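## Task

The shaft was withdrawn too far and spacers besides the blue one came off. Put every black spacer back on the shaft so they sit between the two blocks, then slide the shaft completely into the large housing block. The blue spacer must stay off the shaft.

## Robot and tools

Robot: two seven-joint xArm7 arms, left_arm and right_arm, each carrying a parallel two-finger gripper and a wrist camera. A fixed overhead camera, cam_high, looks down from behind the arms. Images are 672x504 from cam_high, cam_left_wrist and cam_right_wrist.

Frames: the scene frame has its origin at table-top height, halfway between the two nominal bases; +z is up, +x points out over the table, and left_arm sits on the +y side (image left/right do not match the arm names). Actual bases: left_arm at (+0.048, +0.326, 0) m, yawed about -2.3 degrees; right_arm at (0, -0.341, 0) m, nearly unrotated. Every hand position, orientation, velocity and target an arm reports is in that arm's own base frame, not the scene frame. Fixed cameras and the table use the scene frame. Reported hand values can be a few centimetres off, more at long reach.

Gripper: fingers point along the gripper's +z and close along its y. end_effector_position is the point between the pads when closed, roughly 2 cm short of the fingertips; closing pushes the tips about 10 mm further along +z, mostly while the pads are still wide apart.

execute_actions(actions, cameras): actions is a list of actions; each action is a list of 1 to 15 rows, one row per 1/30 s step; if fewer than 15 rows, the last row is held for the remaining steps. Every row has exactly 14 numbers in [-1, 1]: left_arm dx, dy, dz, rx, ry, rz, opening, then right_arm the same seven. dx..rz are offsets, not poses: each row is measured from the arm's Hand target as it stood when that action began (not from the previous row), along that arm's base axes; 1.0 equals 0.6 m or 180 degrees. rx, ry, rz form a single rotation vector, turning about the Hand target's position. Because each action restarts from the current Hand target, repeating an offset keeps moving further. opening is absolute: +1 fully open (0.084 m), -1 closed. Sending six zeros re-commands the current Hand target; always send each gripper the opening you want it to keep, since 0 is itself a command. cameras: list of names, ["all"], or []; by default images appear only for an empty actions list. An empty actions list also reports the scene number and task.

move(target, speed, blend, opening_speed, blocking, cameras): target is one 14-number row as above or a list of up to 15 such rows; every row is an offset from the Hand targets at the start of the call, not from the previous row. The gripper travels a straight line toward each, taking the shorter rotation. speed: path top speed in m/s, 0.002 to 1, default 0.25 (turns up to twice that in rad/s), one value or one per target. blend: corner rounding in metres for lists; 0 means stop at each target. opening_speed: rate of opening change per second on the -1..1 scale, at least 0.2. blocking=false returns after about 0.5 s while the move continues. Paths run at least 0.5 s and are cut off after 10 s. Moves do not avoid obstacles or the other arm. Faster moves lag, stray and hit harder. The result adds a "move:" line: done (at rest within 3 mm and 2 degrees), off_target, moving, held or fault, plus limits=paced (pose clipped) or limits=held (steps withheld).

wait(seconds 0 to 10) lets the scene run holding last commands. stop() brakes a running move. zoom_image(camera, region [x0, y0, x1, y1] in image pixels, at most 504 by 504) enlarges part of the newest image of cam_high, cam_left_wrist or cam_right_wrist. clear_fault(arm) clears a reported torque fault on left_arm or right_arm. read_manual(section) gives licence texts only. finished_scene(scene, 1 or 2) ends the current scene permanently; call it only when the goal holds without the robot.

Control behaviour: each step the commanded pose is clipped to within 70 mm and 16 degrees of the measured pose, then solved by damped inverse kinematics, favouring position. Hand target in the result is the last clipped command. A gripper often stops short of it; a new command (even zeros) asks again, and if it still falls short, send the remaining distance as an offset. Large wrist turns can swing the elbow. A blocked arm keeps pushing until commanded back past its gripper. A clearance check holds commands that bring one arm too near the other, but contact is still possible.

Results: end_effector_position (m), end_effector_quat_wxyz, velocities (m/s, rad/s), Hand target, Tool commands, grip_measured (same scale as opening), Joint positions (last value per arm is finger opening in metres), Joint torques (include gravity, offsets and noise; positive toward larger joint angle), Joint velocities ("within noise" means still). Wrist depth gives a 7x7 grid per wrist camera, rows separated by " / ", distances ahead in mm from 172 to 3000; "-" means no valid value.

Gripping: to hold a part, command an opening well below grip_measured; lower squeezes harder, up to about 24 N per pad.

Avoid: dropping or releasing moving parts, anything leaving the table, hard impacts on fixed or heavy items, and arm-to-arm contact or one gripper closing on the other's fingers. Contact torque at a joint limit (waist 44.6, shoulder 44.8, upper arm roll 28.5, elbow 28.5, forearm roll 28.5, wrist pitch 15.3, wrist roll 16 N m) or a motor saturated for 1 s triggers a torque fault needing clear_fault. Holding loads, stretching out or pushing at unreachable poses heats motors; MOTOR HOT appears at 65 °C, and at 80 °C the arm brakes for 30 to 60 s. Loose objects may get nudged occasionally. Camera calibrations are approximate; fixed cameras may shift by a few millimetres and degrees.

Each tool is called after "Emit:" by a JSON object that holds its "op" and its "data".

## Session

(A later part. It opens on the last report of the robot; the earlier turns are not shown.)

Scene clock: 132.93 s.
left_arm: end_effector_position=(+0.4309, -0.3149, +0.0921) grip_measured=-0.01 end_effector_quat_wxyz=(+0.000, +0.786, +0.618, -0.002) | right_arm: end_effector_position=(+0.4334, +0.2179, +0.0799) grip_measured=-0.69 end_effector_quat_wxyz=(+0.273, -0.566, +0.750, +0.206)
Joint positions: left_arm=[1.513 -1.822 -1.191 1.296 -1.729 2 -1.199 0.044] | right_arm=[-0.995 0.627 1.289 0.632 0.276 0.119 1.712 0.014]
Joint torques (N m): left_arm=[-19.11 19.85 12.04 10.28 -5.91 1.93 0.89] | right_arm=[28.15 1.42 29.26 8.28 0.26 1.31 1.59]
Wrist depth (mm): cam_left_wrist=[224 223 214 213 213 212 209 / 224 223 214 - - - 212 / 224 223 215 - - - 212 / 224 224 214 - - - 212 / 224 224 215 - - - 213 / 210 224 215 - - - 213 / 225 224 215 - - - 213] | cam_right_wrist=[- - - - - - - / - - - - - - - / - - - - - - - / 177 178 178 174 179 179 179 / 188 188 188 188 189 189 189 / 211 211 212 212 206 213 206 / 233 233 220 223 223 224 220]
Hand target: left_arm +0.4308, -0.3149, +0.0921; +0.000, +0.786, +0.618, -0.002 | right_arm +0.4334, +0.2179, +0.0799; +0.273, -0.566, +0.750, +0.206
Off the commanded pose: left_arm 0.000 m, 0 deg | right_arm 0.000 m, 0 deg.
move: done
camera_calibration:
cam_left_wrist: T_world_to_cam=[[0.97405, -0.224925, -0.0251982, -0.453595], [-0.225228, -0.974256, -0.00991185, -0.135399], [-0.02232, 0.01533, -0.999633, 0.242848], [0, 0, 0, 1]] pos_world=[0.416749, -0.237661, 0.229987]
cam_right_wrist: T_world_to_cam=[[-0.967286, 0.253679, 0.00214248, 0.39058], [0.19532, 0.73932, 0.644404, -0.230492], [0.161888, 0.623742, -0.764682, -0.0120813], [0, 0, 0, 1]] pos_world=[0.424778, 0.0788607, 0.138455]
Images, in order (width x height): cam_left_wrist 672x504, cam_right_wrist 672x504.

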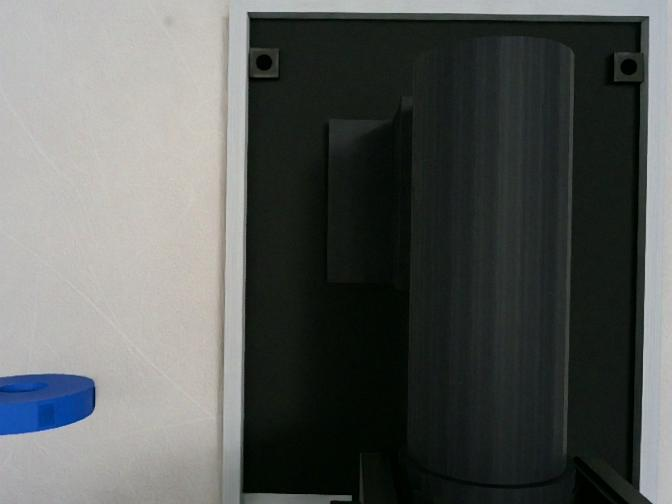

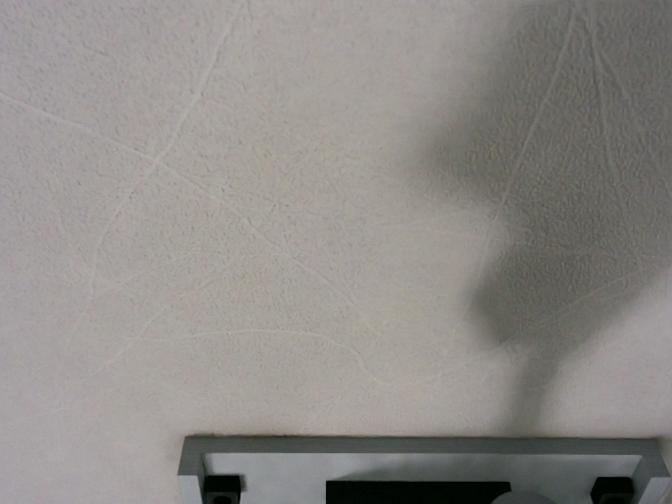

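Emit:
{"op": "move", "data": {"target": [[0,0,-0.0033,0,0,0,-0.2,0.0009,0.0032,0,0,0,0,-0.98],[0,0,0.0033,0,0,0,-0.2,0.0018,0.0064,0,0,0,0,-0.98],[0.0025,-0.0006,0,0,0,0,-0.2,0.0023,0.008,0,0,0,0,-0.98],[-0.0025,0.0006,0,0,0,0,-0.2,0.0028,0.0096,0,0,0,0,-0.98],[0,0,0,0,0,0,-0.2,0.0032,0.0112,0,0,0,0,-0.98]], "speed": 0.01, "blend": 0.001, "cameras": ["cam_left_wrist","cam_right_wrist"]}}

Scene clock: 135.43 s.
left_arm: end_effector_position=(+0.4307, -0.3150, +0.0921) grip_measured=-0.01 end_effector_quat_wxyz=(+0.000, +0.786, +0.618, -0.002) | right_arm: end_effector_position=(+0.4354, +0.2244, +0.0798) grip_measured=-0.69 end_effector_quat_wxyz=(+0.273, -0.566, +0.750, +0.206)
Joint positions: left_arm=[1.513 -1.822 -1.19 1.295 -1.729 2 -1.198 0.044] | right_arm=[-0.962 0.627 1.274 0.644 0.279 0.112 1.722 0.014]
Joint torques (N m): left_arm=[4.96 22.43 13.99 -0.35 0.85 1.79 -0.86] | right_arm=[30.89 -0.05 32.27 10.53 0 0.78 1.59]
Wrist depth (mm): cam_left_wrist=[224 223 214 213 212 212 209 / 224 223 214 - - - 212 / 224 223 214 - - - 212 / 224 223 214 - - - 212 / 224 223 215 - - - 212 / 210 224 215 - - - 212 / 225 224 215 - - - 213] | cam_right_wrist=[- - - - - - - / - - - - - - - / - - - - - - - / 177 177 178 173 178 179 179 / 187 187 188 188 188 189 189 / 210 210 211 211 212 212 206 / 232 232 216 215 216 224 218]
Hand target: left_arm +0.4308, -0.3149, +0.0921; +0.000, +0.786, +0.618, -0.002 | right_arm +0.4353, +0.2246, +0.0799; +0.273, -0.566, +0.750, +0.206
Off the commanded pose: left_arm 0.000 m, 0 deg | right_arm 0.000 m, 0 deg.
move: done; blend cut to 0 m at target 1, 0.0008 m at target 4
camera_calibration:
cam_left_wrist: T_world_to_cam=[[0.973976, -0.225232, -0.0253127, -0.453513], [-0.225539, -0.974183, -0.00998067, -0.135259], [-0.0224112, 0.0154299, -0.99963, 0.243007], [0, 0, 0, 1]] pos_world=[0.416651, -0.237662, 0.230088]
cam_right_wrist: T_world_to_cam=[[-0.967171, 0.254116, 0.00235342, 0.390654], [0.195805, 0.739271, 0.644312, -0.235795], [0.16199, 0.623621, -0.764759, -0.016543], [0, 0, 0, 1]] pos_world=[0.426679, 0.0853616, 0.138355]
Images, in order (width x height): cam_left_wrist 672x504, cam_right_wrist 672x504.

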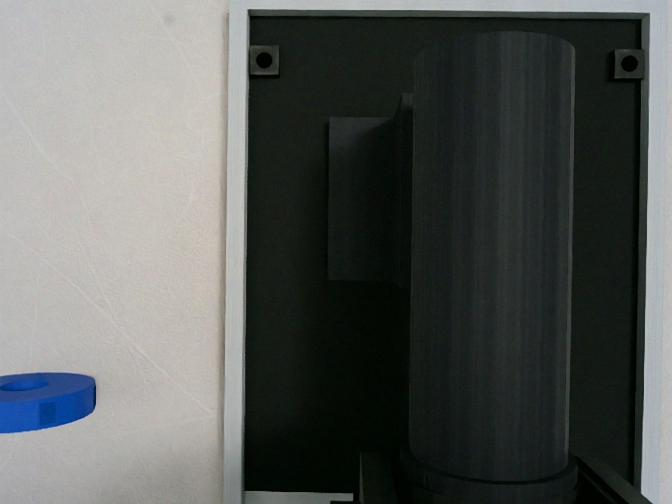

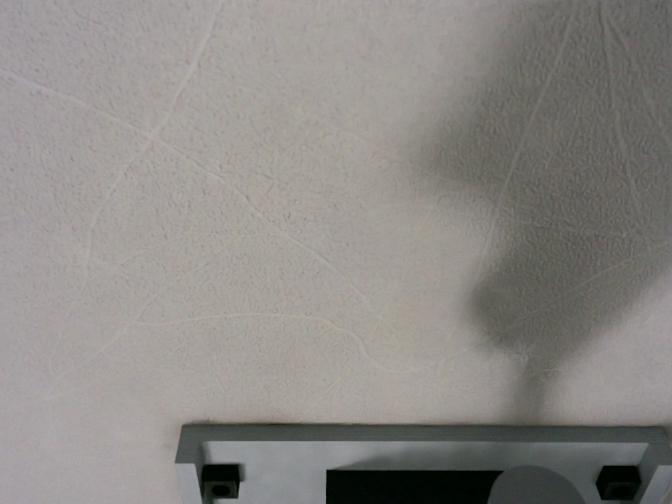

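Emit:
{"op": "move", "data": {"target": [0,0,0.006,0,0,0,-0.2,0,0,0,0,0,0,-0.98], "speed": 0.02, "cameras": ["cam_left_wrist"]}}

Scene clock: 136.60 s.
left_arm: end_effector_position=(+0.4308, -0.3149, +0.0955) grip_measured=-0.01 end_effector_quat_wxyz=(+0.000, +0.786, +0.618, -0.002) | right_arm: end_effector_position=(+0.4354, +0.2244, +0.0798) grip_measured=-0.69 end_effector_quat_wxyz=(+0.273, -0.566, +0.750, +0.206)
Joint positions: left_arm=[1.516 -1.817 -1.185 1.299 -1.724 2.004 -1.198 0.044] | right_arm=[-0.962 0.627 1.274 0.644 0.279 0.111 1.722 0.014]
Joint torques (N m): left_arm=[1.73 36.24 53.59 -9.33 4.41 2.55 1.06] | right_arm=[30.01 -1.92 32.9 10.19 -1.53 1.16 1.49]
Wrist depth (mm): cam_left_wrist=[226 225 216 215 214 213 210 / 226 225 216 - - - 213 / 227 225 216 - - - 214 / 227 226 217 - - - 214 / 227 226 217 - - - 214 / 205 226 217 - - - 215 / 227 226 217 - - - 215] | cam_right_wrist=[- - - - - - - / - - - - - - - / - - - - - - - / 177 177 178 174 178 178 179 / 187 187 187 188 188 189 189 / 210 211 211 211 212 212 206 / 232 232 216 215 216 224 218]
Hand target: left_arm +0.4308, -0.3149, +0.0957; +0.000, +0.786, +0.618, -0.002 | right_arm +0.4353, +0.2246, +0.0799; +0.273, -0.566, +0.750, +0.206
Off the commanded pose: left_arm 0.000 m, 0 deg | right_arm 0.000 m, 0 deg.
move: done
camera_calibration:
cam_left_wrist: T_world_to_cam=[[0.97405, -0.224922, -0.0252432, -0.453496], [-0.225231, -0.974253, -0.0101067, -0.135319], [-0.02232, 0.0155299, -0.99963, 0.246395], [0, 0, 0, 1]] pos_world=[0.416749, -0.237662, 0.233488]
Images, in order (width x height): cam_left_wrist 672x504.

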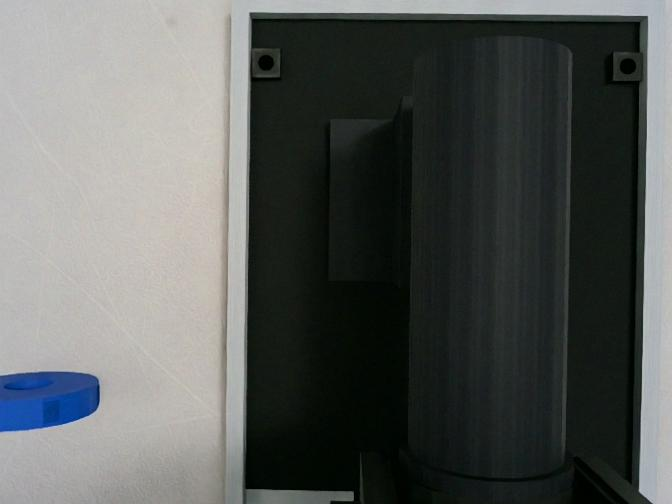

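Emit:
{"op": "move", "data": {"target": [0,0,-0.006,0,0,0,-0.2,0,0,0,0,0,0,-0.98], "speed": 0.03}}

Emit:
{"op": "move", "data": {"target": [0,0,0,0,0,0,0.3,0,0,0,0,0,0,-0.98], "opening_speed": 0.5}}

Emit:
{"op": "move", "data": {"target": [0,0,0.25,0,0,0,0.3,0,0,0,0,0,0,-0.98], "speed": 0.1}}

Emit:
{"op": "move", "data": {"target": [0.0358,-0.1193,0.05,0,0,0,0.3,0,0,0,0,0,0,-0.98], "cameras": ["cam_left_wrist"]}}

Emit:
{"op": "zoom_image", "data": {"camera": "cam_left_wrist", "region": [230, 130, 480, 380]}}

Scene clock: 137.53 s.
left_arm: end_effector_position=(+0.4308, -0.3150, +0.0923) grip_measured=-0.01 end_effector_quat_wxyz=(+0.001, +0.786, +0.618, -0.002) | right_arm: end_effector_position=(+0.4354, +0.2245, +0.0798) grip_measured=-0.69 end_effector_quat_wxyz=(+0.273, -0.566, +0.750, +0.206)
Joint positions: left_arm=[1.513 -1.822 -1.19 1.296 -1.73 2 -1.199 0.044] | right_arm=[-0.962 0.627 1.274 0.644 0.279 0.111 1.722 0.014]
Joint torques (N m): left_arm=[-6.88 9.54 3.39 -3.79 -2.81 -1.74 -0.64] | right_arm=[25.64 -3.61 32.94 9.02 -3.11 2.21 1.5]
Wrist depth (mm): cam_left_wrist=[224 223 214 214 213 212 209 / 224 223 214 - - - 212 / 225 224 215 - - - 213 / 225 224 215 - - - 213 / 225 224 215 - - - 213 / 210 225 216 - - - 213 / 226 225 216 - - - 213] | cam_right_wrist=[- - - - - - - / - - - - - - - / - - - - - - - / 177 178 178 174 178 179 179 / 187 187 188 188 188 189 189 / 210 210 211 212 212 212 206 / 232 232 216 216 216 224 218]
Hand target: left_arm +0.4308, -0.3149, +0.0921; +0.000, +0.786, +0.618, -0.002 | right_arm +0.4353, +0.2246, +0.0799; +0.273, -0.566, +0.750, +0.206
Off the commanded pose: left_arm 0.000 m, 0 deg | right_arm 0.000 m, 0 deg.
move: done

Scene clock: 138.77 s.
left_arm: end_effector_position=(+0.4308, -0.3150, +0.0921) grip_measured=+0.29 end_effector_quat_wxyz=(+0.000, +0.786, +0.618, -0.002) | right_arm: end_effector_position=(+0.4354, +0.2244, +0.0798) grip_measured=-0.69 end_effector_quat_wxyz=(+0.273, -0.566, +0.750, +0.206)
Joint positions: left_arm=[1.513 -1.822 -1.19 1.296 -1.73 2 -1.199 0.056] | right_arm=[-0.962 0.627 1.274 0.644 0.279 0.111 1.722 0.014]
Joint torques (N m): left_arm=[-1.26 25.91 31.44 -9.13 2.35 -0.06 -0.52] | right_arm=[13.91 -5.95 32.68 7.71 -4.35 3.45 1.11]
Wrist depth (mm): cam_left_wrist=[223 222 213 213 212 211 210 / 223 222 214 - - - 211 / 224 223 214 - - - 211 / 224 223 214 - - - 212 / 225 223 215 - - - 212 / 210 224 215 - - - 212 / 225 224 215 - - - 212] | cam_right_wrist=[- - - - - - - / - - - - - - - / - - - - - - - / 177 177 178 174 179 179 179 / 187 188 188 188 188 188 189 / 211 211 211 212 212 213 207 / 233 233 216 216 216 224 218]
Hand target: left_arm +0.4308, -0.3149, +0.0921; +0.000, +0.786, +0.618, -0.002 | right_arm +0.4353, +0.2246, +0.0799; +0.273, -0.566, +0.750, +0.206
Off the commanded pose: left_arm 0.000 m, 0 deg | right_arm 0.000 m, 0 deg.
move: done

Scene clock: 140.70 s.
left_arm: end_effector_position=(+0.4308, -0.3149, +0.2420) grip_measured=+0.29 end_effector_quat_wxyz=(+0.000, +0.786, +0.618, -0.002) | right_arm: end_effector_position=(+0.4354, +0.2244, +0.0798) grip_measured=-0.69 end_effector_quat_wxyz=(+0.273, -0.566, +0.750, +0.206)
Joint positions: left_arm=[1.65 -1.563 -0.973 1.522 -1.532 2.17 -1.191 0.056] | right_arm=[-0.962 0.627 1.274 0.644 0.279 0.111 1.722 0.014]
Joint torques (N m): left_arm=[6.05 28.06 29.7 0.81 2.54 -0.07 -0.66] | right_arm=[14.01 -8.2 32.7 5.22 -4.52 4.84 1.43]
Wrist depth (mm): cam_left_wrist=[374 372 371 370 369 367 366 / 374 373 371 363 362 367 367 / 375 373 372 363 278 367 367 / 375 373 372 363 279 367 367 / 376 374 373 363 278 368 367 / 374 374 373 364 286 368 368 / 375 375 373 289 282 368 368] | cam_right_wrist=[- - - - - - - / - - - - - - - / - - - - - - - / 177 178 178 174 178 179 179 / 187 187 188 188 188 189 189 / 210 211 211 211 212 213 207 / 232 233 216 216 216 224 218]
Hand target: left_arm +0.4308, -0.3149, +0.2421; +0.000, +0.786, +0.618, -0.002 | right_arm +0.4353, +0.2246, +0.0799; +0.273, -0.566, +0.750, +0.206
Off the commanded pose: left_arm 0.000 m, 0 deg | right_arm 0.000 m, 0 deg.
move: done

Scene clock: 141.73 s.
left_arm: end_effector_position=(+0.4523, -0.3865, +0.2721) grip_measured=+0.29 end_effector_quat_wxyz=(+0.000, +0.786, +0.618, -0.002) | right_arm: end_effector_position=(+0.4354, +0.2244, +0.0798) grip_measured=-0.69 end_effector_quat_wxyz=(+0.273, -0.566, +0.750, +0.206)
Joint positions: left_arm=[1.767 -1.425 -1.002 1.899 -1.616 2.157 -1.436 0.056] | right_arm=[-0.962 0.627 1.274 0.644 0.279 0.111 1.722 0.014]
Joint torques (N m): left_arm=[6.3 32.15 17.56 -0.74 -2.07 -0.1 -0.75] | right_arm=[13.75 -8.08 32.63 3.89 -4.45 4.61 1.49]
Wrist depth (mm): cam_left_wrist=[403 403 401 390 391 395 395 / 404 402 401 307 390 396 396 / 403 402 401 307 390 397 395 / 405 403 402 316 392 398 396 / 406 403 403 313 393 398 397 / 405 403 403 400 399 398 397 / 408 405 403 318 401 399 398] | cam_right_wrist=[- - - - - - - / - - - - - - - / - - - - - - - / 177 178 178 174 178 179 179 / 187 188 188 188 188 188 189 / 210 210 211 211 212 212 206 / 232 233 216 216 216 224 218]
Hand target: left_arm +0.4523, -0.3865, +0.2721; +0.000, +0.786, +0.618, -0.002 | right_arm +0.4353, +0.2246, +0.0799; +0.273, -0.566, +0.750, +0.206
Off the commanded pose: left_arm 0.000 m, 0 deg | right_arm 0.000 m, 0 deg.
move: done
camera_calibration:
cam_left_wrist: T_world_to_cam=[[0.974031, -0.22502, -0.0250991, -0.48607], [-0.225323, -0.974234, -0.00993247, -0.198495], [-0.0222174, 0.0153299, -0.999636, 0.424314], [0, 0, 0, 1]] pos_world=[0.438149, -0.309261, 0.409988]
Images, in order (width x height): cam_left_wrist 672x504.

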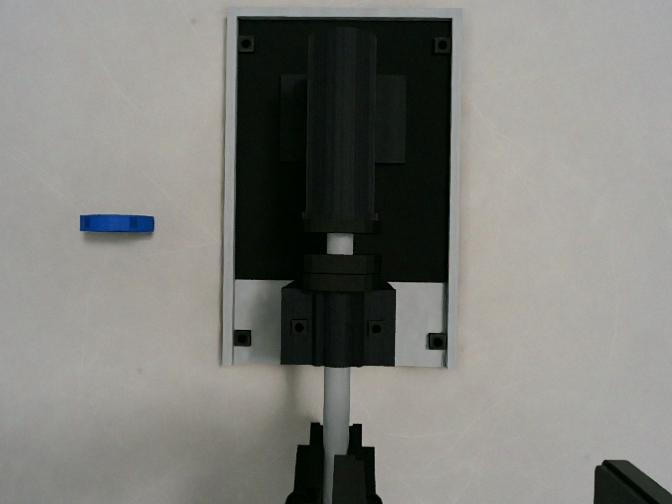

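Scaled by 2.016 from the camera's 672x504 image, which has a finer 960x720 frame.

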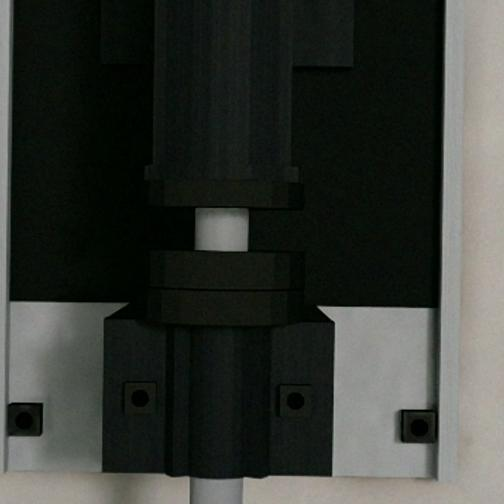

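Emit:
{"op": "move", "data": {"target": [[0,0,0,0,0,0,0.3,0.0023,0.008,0,0,0,0,-1],[0,0,0,0,0,0,0.3,0.0032,0.0112,0.003,0,0,0,-1],[0,0,0,0,0,0,0.3,0.0041,0.0144,-0.003,0,0,0,-1],[0,0,0,0,0,0,0.3,0.0025,0.0184,0,0,0,0,-1],[0,0,0,0,0,0,0.3,0.0085,0.0208,0,0,0,0,-1],[0,0,0,0,0,0,0.3,0.0078,0.0272,0,0,0,0,-1]], "speed": 0.02, "blend": 0.001, "cameras": ["cam_left_wrist"]}}

Scene clock: 143.43 s.
left_arm: end_effector_position=(+0.4523, -0.3865, +0.2721) grip_measured=+0.29 end_effector_quat_wxyz=(+0.000, +0.786, +0.618, -0.002) | right_arm: end_effector_position=(+0.4401, +0.2408, +0.0799) grip_measured=-0.69 end_effector_quat_wxyz=(+0.273, -0.566, +0.750, +0.206)
Joint positions: left_arm=[1.767 -1.425 -1.002 1.9 -1.616 2.157 -1.436 0.056] | right_arm=[-0.882 0.628 1.238 0.674 0.286 0.096 1.746 0.014]
Joint torques (N m): left_arm=[6.31 32.25 17.45 -0.81 -1.74 0.02 -0.74] | right_arm=[28.65 -4.41 31.81 11.14 -0.19 0.52 1.49]
Wrist depth (mm): cam_left_wrist=[402 402 400 390 391 396 396 / 403 402 400 305 390 397 396 / 403 403 401 306 392 397 396 / 404 404 402 317 390 397 396 / 404 403 403 313 393 397 396 / 405 405 402 402 400 398 397 / 405 404 403 315 399 398 398] | cam_right_wrist=[- - - - - - - / - - - - - - - / - - - - - - - / 177 177 178 173 178 178 179 / 187 187 188 188 188 188 189 / 210 204 202 205 205 205 203 / 232 232 216 - 203 231 218]
Hand target: left_arm +0.4523, -0.3865, +0.2721; +0.000, +0.786, +0.618, -0.002 | right_arm +0.4400, +0.2409, +0.0799; +0.273, -0.566, +0.750, +0.206
Off the commanded pose: left_arm 0.000 m, 0 deg | right_arm 0.000 m, 0 deg.
move: done
camera_calibration:
cam_left_wrist: T_world_to_cam=[[0.974028, -0.225021, -0.0251965, -0.48603], [-0.225325, -0.974233, -0.00990995, -0.198503], [-0.0223173, 0.01533, -0.999633, 0.424356], [0, 0, 0, 1]] pos_world=[0.43815, -0.309261, 0.409987]
Images, in order (width x height): cam_left_wrist 672x504.

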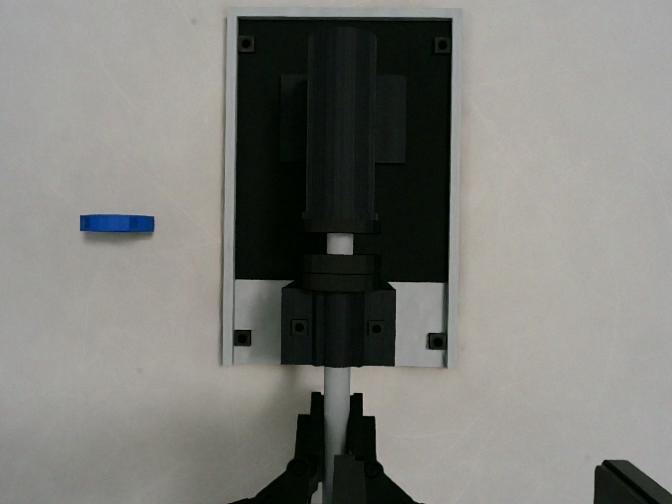

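Emit:
{"op": "execute_actions", "data": {"actions": []}}

Scene clock: 143.50 s.
left_arm: end_effector_position=(+0.4523, -0.3865, +0.2721) grip_measured=+0.29 end_effector_quat_wxyz=(+0.000, +0.786, +0.618, -0.002) | right_arm: end_effector_position=(+0.4401, +0.2408, +0.0799) grip_measured=-0.69 end_effector_quat_wxyz=(+0.273, -0.566, +0.750, +0.206)
Joint positions: left_arm=[1.767 -1.425 -1.002 1.9 -1.616 2.157 -1.436 0.056] | right_arm=[-0.882 0.628 1.238 0.674 0.286 0.096 1.746 0.014]
Joint velocities: within noise
Joint torques (N m): left_arm=[6.5 32.31 17.53 -0.7 -1.79 0.02 -0.84] | right_arm=[28.73 -4.22 31.61 11.01 -0.08 0.56 1.6]
Wrist depth (mm): cam_left_wrist=[404 402 400 391 392 396 396 / 403 401 401 306 390 397 394 / 404 402 400 306 390 397 397 / 405 403 403 316 392 397 396 / 404 403 402 313 394 398 397 / 405 403 403 400 399 397 397 / 406 406 402 315 399 399 397] | cam_right_wrist=[- - - - - - - / - - - - - - - / - - - - - - - / 177 177 177 174 178 178 179 / 187 187 187 188 188 188 189 / 210 204 202 205 205 205 203 / 232 232 216 - 202 232 218]
Hand target: left_arm +0.4523, -0.3865, +0.2721; +0.000, +0.786, +0.618, -0.002 | right_arm +0.4400, +0.2409, +0.0799; +0.273, -0.566, +0.750, +0.206
Tool commands: left_gripper/opening=+0.3 right_gripper/opening=-1.0
Off the commanded pose: left_arm 0.000 m, 0 deg | right_arm 0.000 m, 0 deg.
camera_calibration:
cam_left_wrist: T_world_to_cam=[[0.974028, -0.225021, -0.0251965, -0.48603], [-0.225325, -0.974233, -0.00990995, -0.198503], [-0.0223173, 0.01533, -0.999633, 0.424356], [0, 0, 0, 1]] pos_world=[0.43815, -0.309261, 0.409987]
cam_right_wrist: T_world_to_cam=[[-0.967213, 0.253956, 0.00225073, 0.391081], [0.195606, 0.739273, 0.64437, -0.248761], [0.161978, 0.623684, -0.76471, -0.0275391], [0, 0, 0, 1]] pos_world=[0.431378, 0.101761, 0.138355]

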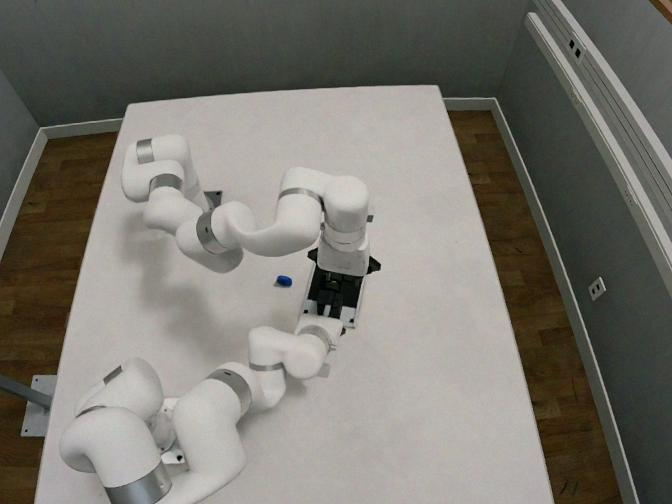

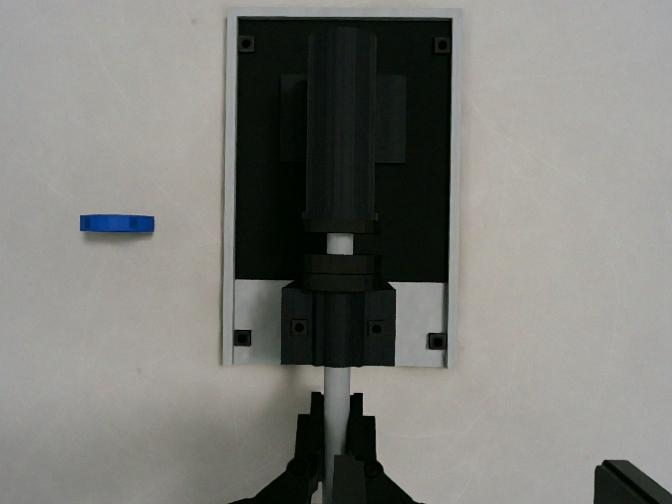

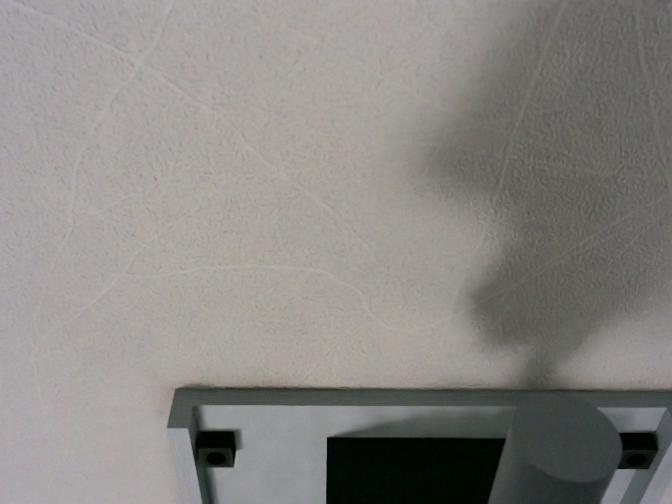

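Emit:
{"op": "move", "data": {"target": [0,0,0,0,0,0,0.3,0,0,0,0,0,0,-0.4], "opening_speed": 1.5}}

Emit:
{"op": "move", "data": {"target": [0,0,0,0,0,0,0.3,-0.0128,-0.0447,0,0,0,0,-0.4], "speed": 0.1}}

Emit:
{"op": "move", "data": {"target": [0,0,0,0,0,0,0.3,0,0,0,0,0,0,-1], "opening_speed": 1}}

Emit:
{"op": "move", "data": {"target": [[0,0,0,0,0,0,0.3,0.0014,0.0048,0,0,0,0,-1],[0,0,0,0,0,0,0.3,0.0018,0.0064,0.005,0,0,0,-1],[0,0,0,0,0,0,0.3,0.0023,0.0080,-0.005,0,0,0,-1],[0,0,0,0,0,0,0.3,-0.0018,0.0099,0,0,0,0,-1],[0,0,0,0,0,0,0.3,0.0072,0.0094,0,0,0,0,-1],[0,0,0,0,0,0,0.3,0.0037,0.0128,0.005,0,0,0,-1],[0,0,0,0,0,0,0.3,0.0041,0.0144,-0.005,0,0,0,-1],[0,0,0,0,0,0,0.3,0.0055,0.0192,0,0,0,0,-1]], "speed": 0.025, "blend": 0.001, "cameras": ["cam_left_wrist","cam_right_wrist"]}}

Scene clock: 144.50 s.
left_arm: end_effector_position=(+0.4523, -0.3865, +0.2721) grip_measured=+0.29 end_effector_quat_wxyz=(+0.000, +0.786, +0.618, -0.002) | right_arm: end_effector_position=(+0.4399, +0.2411, +0.0799) grip_measured=-0.42 end_effector_quat_wxyz=(+0.273, -0.566, +0.750, +0.206)
Joint positions: left_arm=[1.767 -1.425 -1.002 1.9 -1.616 2.157 -1.436 0.056] | right_arm=[-0.882 0.628 1.238 0.674 0.286 0.096 1.746 0.026]
Joint torques (N m): left_arm=[5.76 31.82 17.73 -1.12 -1.88 0.12 -0.6] | right_arm=[-5.65 -6.33 8.23 6.4 1.53 -0.75 0.82]
Wrist depth (mm): cam_left_wrist=[403 402 400 390 391 396 395 / 404 402 400 307 390 396 395 / 403 403 401 306 389 396 396 / 404 403 401 350 392 397 397 / 405 403 403 314 393 398 396 / 407 404 402 400 399 399 397 / 406 404 402 302 400 399 396] | cam_right_wrist=[- - - - - - - / - - - - - - - / - - - - - - - / 178 178 178 175 179 179 180 / 188 188 189 189 189 190 190 / 211 204 203 204 203 207 204 / 233 233 217 - 200 225 225]
Hand target: left_arm +0.4523, -0.3865, +0.2721; +0.000, +0.786, +0.618, -0.002 | right_arm +0.4400, +0.2409, +0.0799; +0.273, -0.566, +0.750, +0.206
Off the commanded pose: left_arm 0.000 m, 0 deg | right_arm 0.000 m, 0 deg.
move: done

Scene clock: 145.40 s.
left_arm: end_effector_position=(+0.4523, -0.3865, +0.2721) grip_measured=+0.29 end_effector_quat_wxyz=(+0.000, +0.786, +0.618, -0.002) | right_arm: end_effector_position=(+0.4323, +0.2141, +0.0799) grip_measured=-0.42 end_effector_quat_wxyz=(+0.273, -0.566, +0.750, +0.206)
Joint positions: left_arm=[1.767 -1.425 -1.002 1.9 -1.616 2.157 -1.436 0.056] | right_arm=[-1.013 0.626 1.296 0.626 0.275 0.123 1.705 0.026]
Joint torques (N m): left_arm=[6.21 32.28 17.48 -0.76 -1.78 -0.14 -0.64] | right_arm=[-6.55 -13.37 12.37 6.5 -3.04 0.49 -1.38]
Wrist depth (mm): cam_left_wrist=[403 402 400 390 391 397 396 / 404 401 400 306 391 396 396 / 403 403 401 306 391 398 395 / 403 402 402 392 390 397 396 / 403 403 403 313 393 398 397 / 405 403 402 402 401 398 397 / 406 404 403 316 400 399 398] | cam_right_wrist=[- - - - - - - / - - - - - - - / - - - - - - - / 178 178 179 174 179 180 180 / 188 188 189 189 189 189 190 / 211 212 212 213 207 213 208 / 233 233 221 224 225 225 226]
Hand target: left_arm +0.4523, -0.3865, +0.2721; +0.000, +0.786, +0.618, -0.002 | right_arm +0.4323, +0.2141, +0.0799; +0.273, -0.566, +0.750, +0.206
Off the commanded pose: left_arm 0.000 m, 0 deg | right_arm 0.000 m, 0 deg.
move: done

Scene clock: 146.20 s.
left_arm: end_effector_position=(+0.4523, -0.3865, +0.2721) grip_measured=+0.29 end_effector_quat_wxyz=(+0.000, +0.786, +0.618, -0.002) | right_arm: end_effector_position=(+0.4325, +0.2140, +0.0800) grip_measured=-0.69 end_effector_quat_wxyz=(+0.273, -0.566, +0.750, +0.206)
Joint positions: left_arm=[1.767 -1.425 -1.002 1.9 -1.616 2.157 -1.436 0.056] | right_arm=[-1.014 0.626 1.296 0.626 0.275 0.123 1.705 0.014]
Joint torques (N m): left_arm=[6.4 31.76 17.71 -0.89 -1.9 0.22 -0.71] | right_arm=[3.36 -9.21 11.53 -6.11 -2.68 5.63 -1.19]
Wrist depth (mm): cam_left_wrist=[404 402 400 392 390 398 395 / 403 403 400 307 389 397 395 / 403 403 401 305 390 398 397 / 405 403 401 392 390 397 397 / 405 403 402 313 394 400 396 / 404 404 404 401 401 400 397 / 405 404 403 325 401 399 397] | cam_right_wrist=[- - - - - - - / - - - - - - - / - - - - - - - / 179 179 180 180 180 180 180 / 189 189 190 190 190 190 191 / 213 213 213 214 208 214 208 / 235 236 223 225 226 226 222]
Hand target: left_arm +0.4523, -0.3865, +0.2721; +0.000, +0.786, +0.618, -0.002 | right_arm +0.4323, +0.2141, +0.0799; +0.273, -0.566, +0.750, +0.206
Off the commanded pose: left_arm 0.000 m, 0 deg | right_arm 0.000 m, 0 deg.
move: done

Scene clock: 147.97 s.
left_arm: end_effector_position=(+0.4523, -0.3865, +0.2721) grip_measured=+0.29 end_effector_quat_wxyz=(+0.000, +0.786, +0.618, -0.002) | right_arm: end_effector_position=(+0.4356, +0.2255, +0.0798) grip_measured=-0.69 end_effector_quat_wxyz=(+0.273, -0.566, +0.750, +0.206)
Joint positions: left_arm=[1.767 -1.425 -1.002 1.9 -1.616 2.157 -1.436 0.056] | right_arm=[-0.957 0.627 1.272 0.646 0.281 0.11 1.722 0.014]
Joint torques (N m): left_arm=[6.22 31.93 17.66 -0.73 -1.97 -0.06 -0.67] | right_arm=[23.34 -10.49 31.86 8.31 0.35 5.51 1.62]
Wrist depth (mm): cam_left_wrist=[402 403 400 391 390 395 395 / 404 403 400 306 389 396 396 / 405 403 401 306 391 397 395 / 404 403 402 314 391 397 397 / 404 405 402 314 392 398 396 / 407 403 402 401 401 398 397 / 405 405 402 317 400 399 398] | cam_right_wrist=[- - - - - - - / - - - - - - - / - - - - - - - / 177 177 178 174 178 179 179 / 188 188 188 188 188 189 189 / 210 211 211 211 211 212 206 / 232 233 217 220 216 220 218]
Hand target: left_arm +0.4523, -0.3865, +0.2721; +0.000, +0.786, +0.618, -0.002 | right_arm +0.4356, +0.2256, +0.0799; +0.273, -0.566, +0.750, +0.206
Off the commanded pose: left_arm 0.000 m, 0 deg | right_arm 0.000 m, 0 deg.
move: done
camera_calibration:
cam_left_wrist: T_world_to_cam=[[0.974028, -0.225021, -0.0251965, -0.48603], [-0.225325, -0.974233, -0.00990995, -0.198503], [-0.0223173, 0.01533, -0.999633, 0.424356], [0, 0, 0, 1]] pos_world=[0.43815, -0.309261, 0.409987]
cam_right_wrist: T_world_to_cam=[[-0.967209, 0.253969, 0.00238682, 0.390592], [0.195705, 0.739261, 0.644355, -0.236545], [0.161882, 0.623693, -0.764723, -0.0173023], [0, 0, 0, 1]] pos_world=[0.426879, 0.0864613, 0.138255]
Images, in order (width x height): cam_left_wrist 672x504, cam_right_wrist 672x504.

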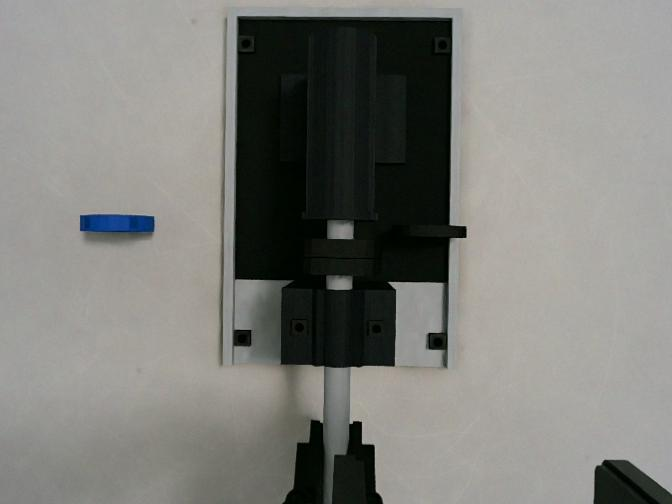

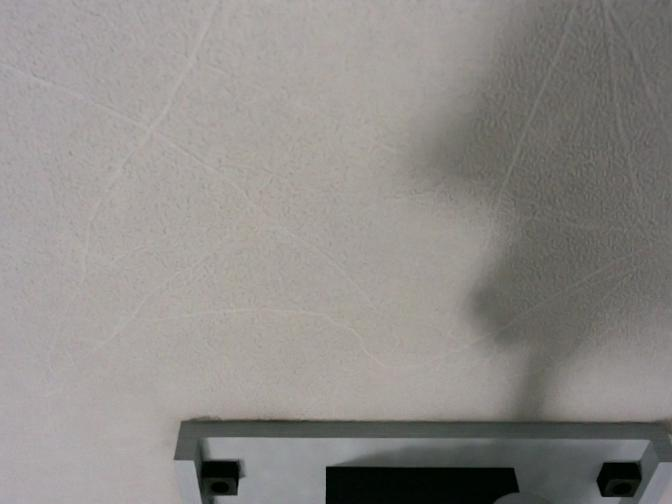

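Emit:
{"op": "move", "data": {"target": [0,0,0,0,0,0,0.3,-0.0069,-0.024,0,0,0,0,-1], "speed": 0.04, "cameras": ["cam_left_wrist"]}}

Emit:
{"op": "zoom_image", "data": {"camera": "cam_left_wrist", "region": [230, 130, 480, 380]}}

Scene clock: 149.53 s.
left_arm: end_effector_position=(+0.4523, -0.3865, +0.2721) grip_measured=+0.29 end_effector_quat_wxyz=(+0.000, +0.786, +0.618, -0.002) | right_arm: end_effector_position=(+0.4317, +0.2112, +0.0800) grip_measured=-0.69 end_effector_quat_wxyz=(+0.273, -0.566, +0.750, +0.206)
Joint positions: left_arm=[1.767 -1.425 -1.002 1.9 -1.616 2.157 -1.436 0.056] | right_arm=[-1.028 0.626 1.302 0.621 0.274 0.127 1.701 0.014]
Joint torques (N m): left_arm=[6.39 31.65 17.87 -0.89 -1.66 -0.05 -0.81] | right_arm=[-13.24 -14.22 0.73 -12.08 -1.65 7.81 -1.24]
Wrist depth (mm): cam_left_wrist=[403 403 401 391 390 395 395 / 404 402 401 306 390 397 395 / 404 403 401 306 391 397 395 / 403 403 402 313 392 397 396 / 404 404 404 314 393 398 396 / 404 403 403 400 399 398 397 / 407 404 403 401 401 399 398] | cam_right_wrist=[- - - - - - - / - - - - - - - / - - - - - - - / 180 176 176 176 176 177 177 / 191 191 191 191 191 191 191 / 214 215 214 215 209 215 209 / 237 237 225 227 228 228 225]
Hand target: left_arm +0.4523, -0.3865, +0.2721; +0.000, +0.786, +0.618, -0.002 | right_arm +0.4315, +0.2112, +0.0799; +0.273, -0.566, +0.750, +0.206
Off the commanded pose: left_arm 0.000 m, 0 deg | right_arm 0.000 m, 0 deg.
move: done
camera_calibration:
cam_left_wrist: T_world_to_cam=[[0.974028, -0.225021, -0.0251965, -0.48603], [-0.225325, -0.974233, -0.00990995, -0.198503], [-0.0223173, 0.01533, -0.999633, 0.424356], [0, 0, 0, 1]] pos_world=[0.43815, -0.309261, 0.409987]
Images, in order (width x height): cam_left_wrist 672x504.

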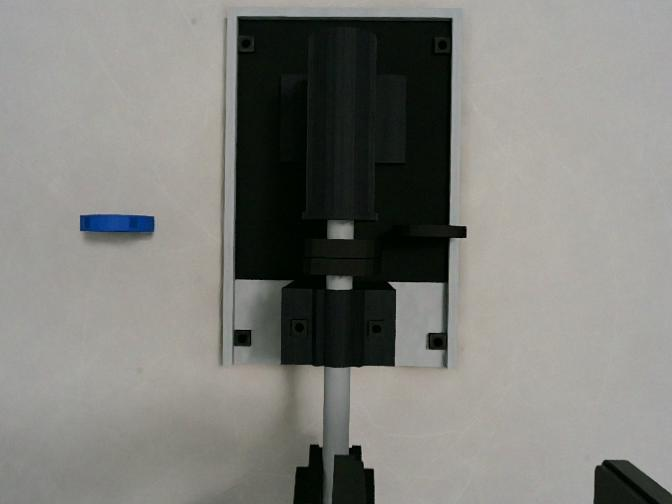

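Scaled by 2.016 from the camera's 672x504 image, which has a finer 960x720 frame.

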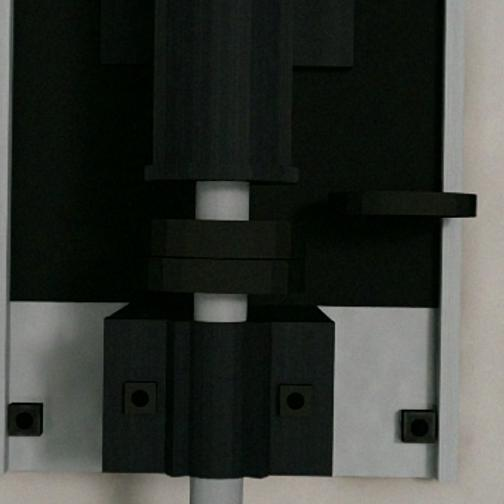

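Emit:
{"op": "move", "data": {"target": [0,0,0,0,0,0,0.3,-0.0055,-0.0192,0,0,0,0,-1], "speed": 0.02, "cameras": ["cam_left_wrist","cam_right_wrist"]}}

Scene clock: 150.67 s.
left_arm: end_effector_position=(+0.4523, -0.3865, +0.2721) grip_measured=+0.29 end_effector_quat_wxyz=(+0.000, +0.786, +0.618, -0.002) | right_arm: end_effector_position=(+0.4284, +0.1997, +0.0800) grip_measured=-0.69 end_effector_quat_wxyz=(+0.273, -0.566, +0.750, +0.206)
Joint positions: left_arm=[1.767 -1.425 -1.002 1.9 -1.616 2.157 -1.436 0.056] | right_arm=[-1.084 0.626 1.326 0.602 0.268 0.141 1.683 0.014]
Joint torques (N m): left_arm=[6.28 31.64 17.84 -0.75 -1.43 0.15 -0.74] | right_arm=[-12.9 -12.72 1.35 -11.59 -1.85 7.78 -1.43]
Wrist depth (mm): cam_left_wrist=[404 401 400 391 390 396 394 / 403 403 401 306 391 396 396 / 404 402 402 305 391 397 395 / 403 402 402 313 391 397 396 / 405 404 402 314 395 399 397 / 405 404 401 401 400 398 396 / 407 405 403 401 400 399 397] | cam_right_wrist=[- - - - - - - / - - - - - - - / - - - - - - - / 180 180 176 176 176 176 177 / 190 191 191 191 191 191 191 / 214 215 215 215 208 216 209 / 237 237 229 231 231 232 232]
Hand target: left_arm +0.4523, -0.3865, +0.2721; +0.000, +0.786, +0.618, -0.002 | right_arm +0.4282, +0.1997, +0.0799; +0.273, -0.566, +0.750, +0.206
Off the commanded pose: left_arm 0.000 m, 0 deg | right_arm 0.000 m, 0 deg.
move: done
camera_calibration:
cam_left_wrist: T_world_to_cam=[[0.974028, -0.225021, -0.0251965, -0.48603], [-0.225325, -0.974233, -0.00990995, -0.198503], [-0.0223173, 0.01533, -0.999633, 0.424356], [0, 0, 0, 1]] pos_world=[0.43815, -0.309261, 0.409987]
cam_right_wrist: T_world_to_cam=[[-0.967205, 0.253991, 0.00193953, 0.390264], [0.195397, 0.739155, 0.64457, -0.216076], [0.162281, 0.62381, -0.764543, 0.0000461026], [0, 0, 0, 1]] pos_world=[0.419678, 0.0605611, 0.138554]
Images, in order (width x height): cam_left_wrist 672x504, cam_right_wrist 672x504.

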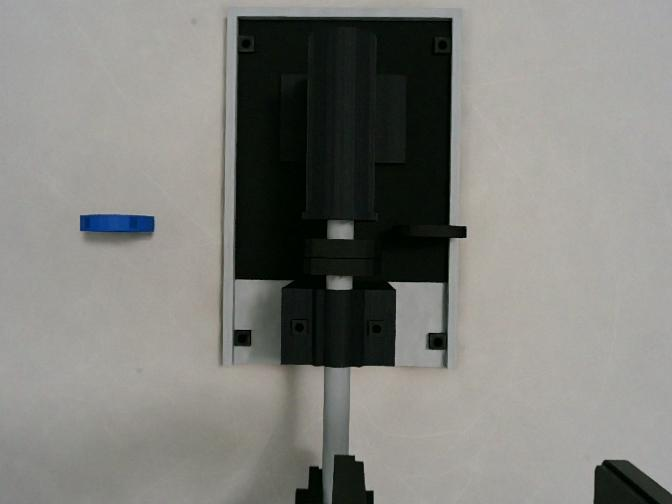

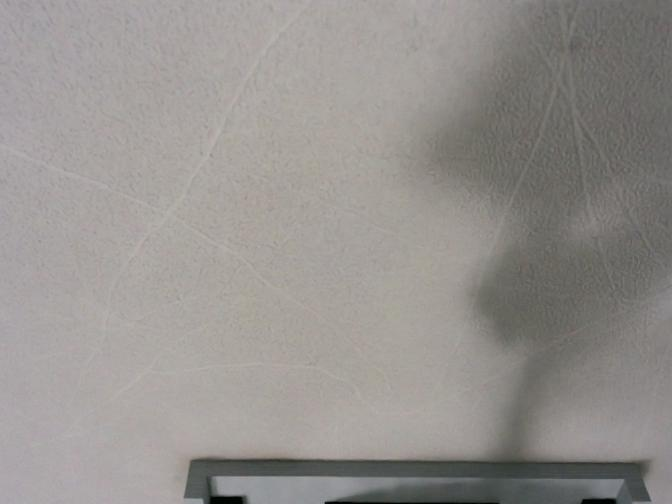

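Emit:
{"op": "move", "data": {"target": [0,0,0,0,0,0,0.3,0,0,0,0,0,0,-0.4], "opening_speed": 1.5}}

Emit:
{"op": "move", "data": {"target": [0,0,0,0,0,0,0.3,0.0128,0.0449,0,-0.2137,0.0611,0,-0.4], "speed": 0.3, "cameras": ["cam_left_wrist","cam_right_wrist"]}}

Scene clock: 151.80 s.
left_arm: end_effector_position=(+0.4523, -0.3865, +0.2721) grip_measured=+0.29 end_effector_quat_wxyz=(+0.000, +0.786, +0.618, -0.002) | right_arm: end_effector_position=(+0.4281, +0.1996, +0.0798) grip_measured=-0.42 end_effector_quat_wxyz=(+0.273, -0.566, +0.750, +0.206)
Joint positions: left_arm=[1.767 -1.425 -1.002 1.9 -1.616 2.157 -1.436 0.056] | right_arm=[-1.084 0.626 1.326 0.602 0.268 0.141 1.683 0.026]
Joint torques (N m): left_arm=[6.32 32.12 17.79 -0.71 -1.88 0 -0.85] | right_arm=[6.48 -9.67 12.37 12.79 -0.93 -3.8 -1.33]
Wrist depth (mm): cam_left_wrist=[402 403 399 391 390 397 395 / 402 402 401 306 391 396 396 / 403 403 402 306 392 396 396 / 404 403 402 313 391 398 398 / 404 404 402 313 392 397 396 / 406 403 402 400 400 398 397 / 405 405 402 400 400 400 398] | cam_right_wrist=[- - - - - - - / - - - - - - - / - - - - - - - / 178 178 178 174 179 179 179 / 188 188 189 189 189 189 190 / 211 211 212 212 206 213 207 / 233 233 231 231 232 233 233]
Hand target: left_arm +0.4523, -0.3865, +0.2721; +0.000, +0.786, +0.618, -0.002 | right_arm +0.4282, +0.1997, +0.0799; +0.273, -0.566, +0.750, +0.206
Off the commanded pose: left_arm 0.000 m, 0 deg | right_arm 0.000 m, 0 deg.
move: done

Scene clock: 153.57 s.
left_arm: end_effector_position=(+0.4523, -0.3865, +0.2721) grip_measured=+0.29 end_effector_quat_wxyz=(+0.000, +0.786, +0.618, -0.002) | right_arm: end_effector_position=(+0.4354, +0.2188, +0.0805) grip_measured=-0.42 end_effector_quat_wxyz=(+0.070, -0.602, +0.794, +0.046)
Joint positions: left_arm=[1.767 -1.425 -1.002 1.9 -1.616 2.157 -1.436 0.056] | right_arm=[-0.37 0.294 0.799 0.869 -0.161 0.554 2.373 0.026]
Joint torques (N m): left_arm=[6.11 31.78 17.61 -0.81 -1.77 -0.19 -0.67] | right_arm=[-6.35 -17.18 6.01 10.38 2.77 -3.95 -1.26]
Wrist depth (mm): cam_left_wrist=[403 402 400 390 391 397 395 / 403 402 400 306 391 397 395 / 404 403 402 306 391 397 396 / 404 404 401 313 390 398 396 / 405 403 402 315 393 398 396 / 406 403 404 400 400 399 397 / 406 404 403 315 401 398 397] | cam_right_wrist=[190 189 190 190 190 190 190 / 193 193 193 193 194 194 194 / 195 196 196 196 197 196 197 / 198 198 199 199 199 199 200 / 201 201 201 202 202 202 202 / 205 205 205 206 206 206 206 / 208 208 209 208 208 210 210]
Hand target: left_arm +0.4523, -0.3865, +0.2721; +0.000, +0.786, +0.618, -0.002 | right_arm +0.4354, +0.2188, +0.0805; +0.070, -0.602, +0.794, +0.046 (not the last commanded pose)
Off the commanded pose: left_arm 0.000 m, 0 deg | right_arm 0.008 m, 10 deg.
led back after a hold (right arm): the arm was led back toward your command in small steps, so it may still be short of it.
move: held (right_arm; a check stopped the path); limits=held
pose unreachable (right arm): on one or more control steps of this call, first in action 0 (counted from 0), this arm could not follow its commanded pose, so it was not sent that pose on those steps. It may still have moved: this result reports where it is.
cause: moving toward the commanded pose would bring a part of the arm too close to another arm (a part of this arm just beyond joint 6 (wrist pitch) and a part of the left arm just beyond its joint 7 (wrist roll), 30 mm apart when this arm was first held).
camera_calibration:
cam_left_wrist: T_world_to_cam=[[0.974028, -0.225021, -0.0251965, -0.48603], [-0.225325, -0.974233, -0.00990995, -0.198503], [-0.0223173, 0.01533, -0.999633, 0.424356], [0, 0, 0, 1]] pos_world=[0.43815, -0.309261, 0.409987]
cam_right_wrist: T_world_to_cam=[[-0.966874, 0.255244, 0.00233798, 0.391747], [0.251975, 0.952949, 0.168514, -0.264991], [0.0407842, 0.163521, -0.985696, 0.158646], [0, 0, 0, 1]] pos_world=[0.43907, 0.12659, 0.200116]
Images, in order (width x height): cam_left_wrist 672x504, cam_right_wrist 672x504.

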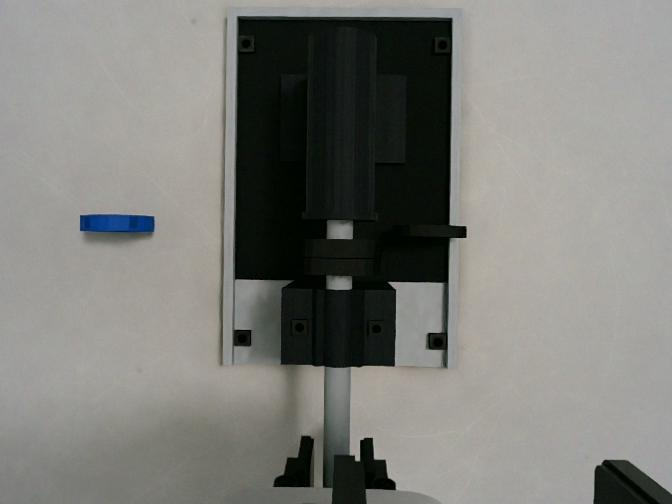

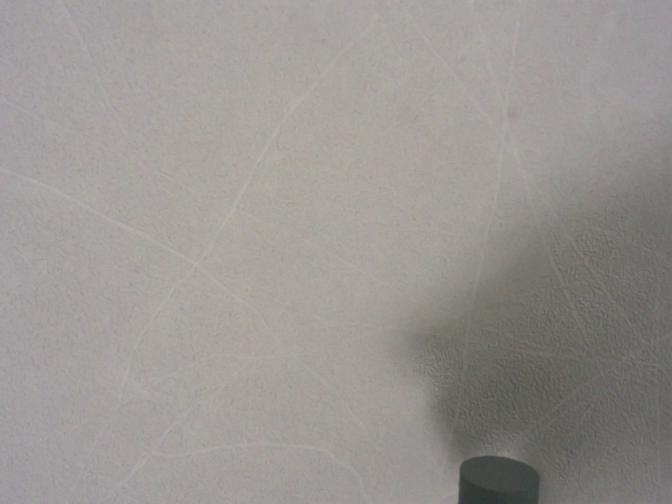

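Emit:
{"op": "move", "data": {"target": [0,0,0,0,0,0,0.3,-0.0022,0.0006,0,0,0,0,-1], "opening_speed": 1}}

Emit:
{"op": "move", "data": {"target": [0,0,0,0,0,0,0.3,-0.0060,-0.0209,0,0,0,0,-1], "speed": 0.03, "cameras": ["cam_left_wrist","cam_right_wrist"]}}

Scene clock: 154.57 s.
left_arm: end_effector_position=(+0.4523, -0.3865, +0.2721) grip_measured=+0.29 end_effector_quat_wxyz=(+0.000, +0.786, +0.618, -0.002) | right_arm: end_effector_position=(+0.4342, +0.2192, +0.0805) grip_measured=-0.69 end_effector_quat_wxyz=(+0.070, -0.602, +0.794, +0.046)
Joint positions: left_arm=[1.767 -1.425 -1.002 1.9 -1.616 2.157 -1.436 0.056] | right_arm=[-0.371 0.291 0.801 0.865 -0.159 0.552 2.373 0.014]
Joint torques (N m): left_arm=[6.3 31.9 17.94 -1.13 -1.91 0.2 -0.8] | right_arm=[-0.93 -15.87 11.36 3.65 3.58 0.78 -1.38]
Wrist depth (mm): cam_left_wrist=[403 402 401 391 390 396 395 / 403 402 401 306 391 396 396 / 404 403 402 306 391 398 395 / 404 403 402 314 391 397 397 / 406 403 402 315 395 397 397 / 404 403 401 401 401 398 397 / 407 405 403 325 402 397 397] | cam_right_wrist=[190 190 190 190 191 190 191 / 193 193 193 194 194 194 194 / 196 196 197 197 197 197 197 / 199 199 199 199 199 200 200 / 202 202 202 202 202 203 203 / 206 206 206 206 206 206 206 / 209 209 209 208 208 210 210]
Hand target: left_arm +0.4523, -0.3865, +0.2721; +0.000, +0.786, +0.618, -0.002 | right_arm +0.4341, +0.2192, +0.0805; +0.070, -0.602, +0.794, +0.046
Off the commanded pose: left_arm 0.000 m, 0 deg | right_arm 0.000 m, 0 deg.
move: done

Scene clock: 155.40 s.
left_arm: end_effector_position=(+0.4523, -0.3865, +0.2721) grip_measured=+0.29 end_effector_quat_wxyz=(+0.000, +0.786, +0.618, -0.002) | right_arm: end_effector_position=(+0.4307, +0.2068, +0.0806) grip_measured=-0.69 end_effector_quat_wxyz=(+0.070, -0.602, +0.794, +0.046)
Joint positions: left_arm=[1.767 -1.425 -1.002 1.9 -1.616 2.157 -1.436 0.056] | right_arm=[-0.411 0.263 0.818 0.833 -0.124 0.544 2.327 0.014]
Joint torques (N m): left_arm=[6.63 32.2 17.78 -0.85 -1.78 -0.02 -0.82] | right_arm=[-14.83 -14.51 -4.63 -8.39 1.85 8.01 -1.39]
Wrist depth (mm): cam_left_wrist=[403 402 400 391 389 396 395 / 403 402 400 306 391 395 396 / 404 402 401 306 391 397 395 / 404 402 401 392 392 397 396 / 405 403 402 314 393 398 396 / 406 403 403 400 401 399 397 / 406 406 403 401 401 399 397] | cam_right_wrist=[190 191 191 191 191 191 191 / 194 194 194 194 195 195 195 / 197 197 197 197 197 197 198 / 200 200 200 200 200 200 201 / 203 203 203 203 203 203 203 / 207 207 207 207 207 207 207 / 210 210 210 210 209 211 211]
Hand target: left_arm +0.4523, -0.3865, +0.2721; +0.000, +0.786, +0.618, -0.002 | right_arm +0.4305, +0.2066, +0.0805; +0.070, -0.602, +0.794, +0.046
Off the commanded pose: left_arm 0.000 m, 0 deg | right_arm 0.000 m, 0 deg.
move: done
camera_calibration:
cam_left_wrist: T_world_to_cam=[[0.974028, -0.225021, -0.0251965, -0.48603], [-0.225325, -0.974233, -0.00990995, -0.198503], [-0.0223173, 0.01533, -0.999633, 0.424356], [0, 0, 0, 1]] pos_world=[0.43815, -0.309261, 0.409987]
cam_right_wrist: T_world_to_cam=[[-0.966887, 0.255196, 0.00201676, 0.390269], [0.251859, 0.952909, 0.168912, -0.252308], [0.0411838, 0.163826, -0.985629, 0.160796], [0, 0, 0, 1]] pos_world=[0.43427, 0.114489, 0.200316]
Images, in order (width x height): cam_left_wrist 672x504, cam_right_wrist 672x504.

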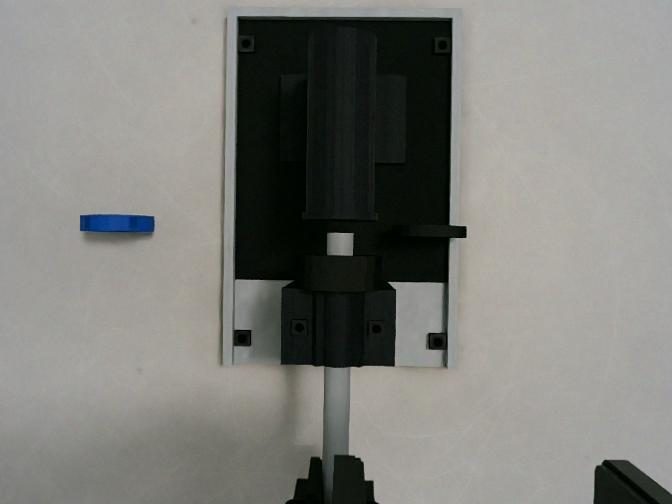

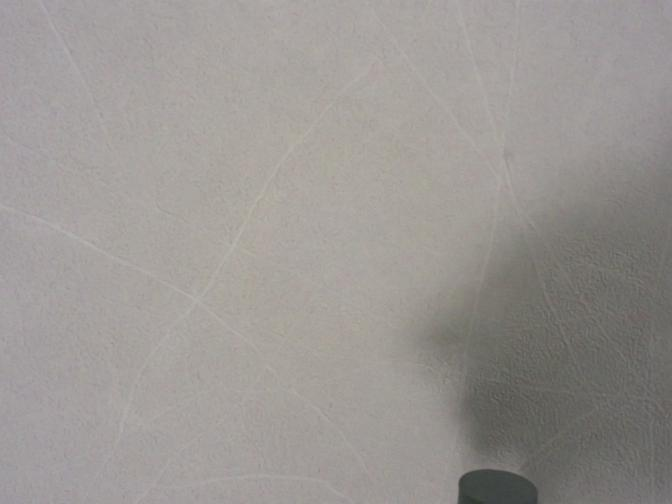

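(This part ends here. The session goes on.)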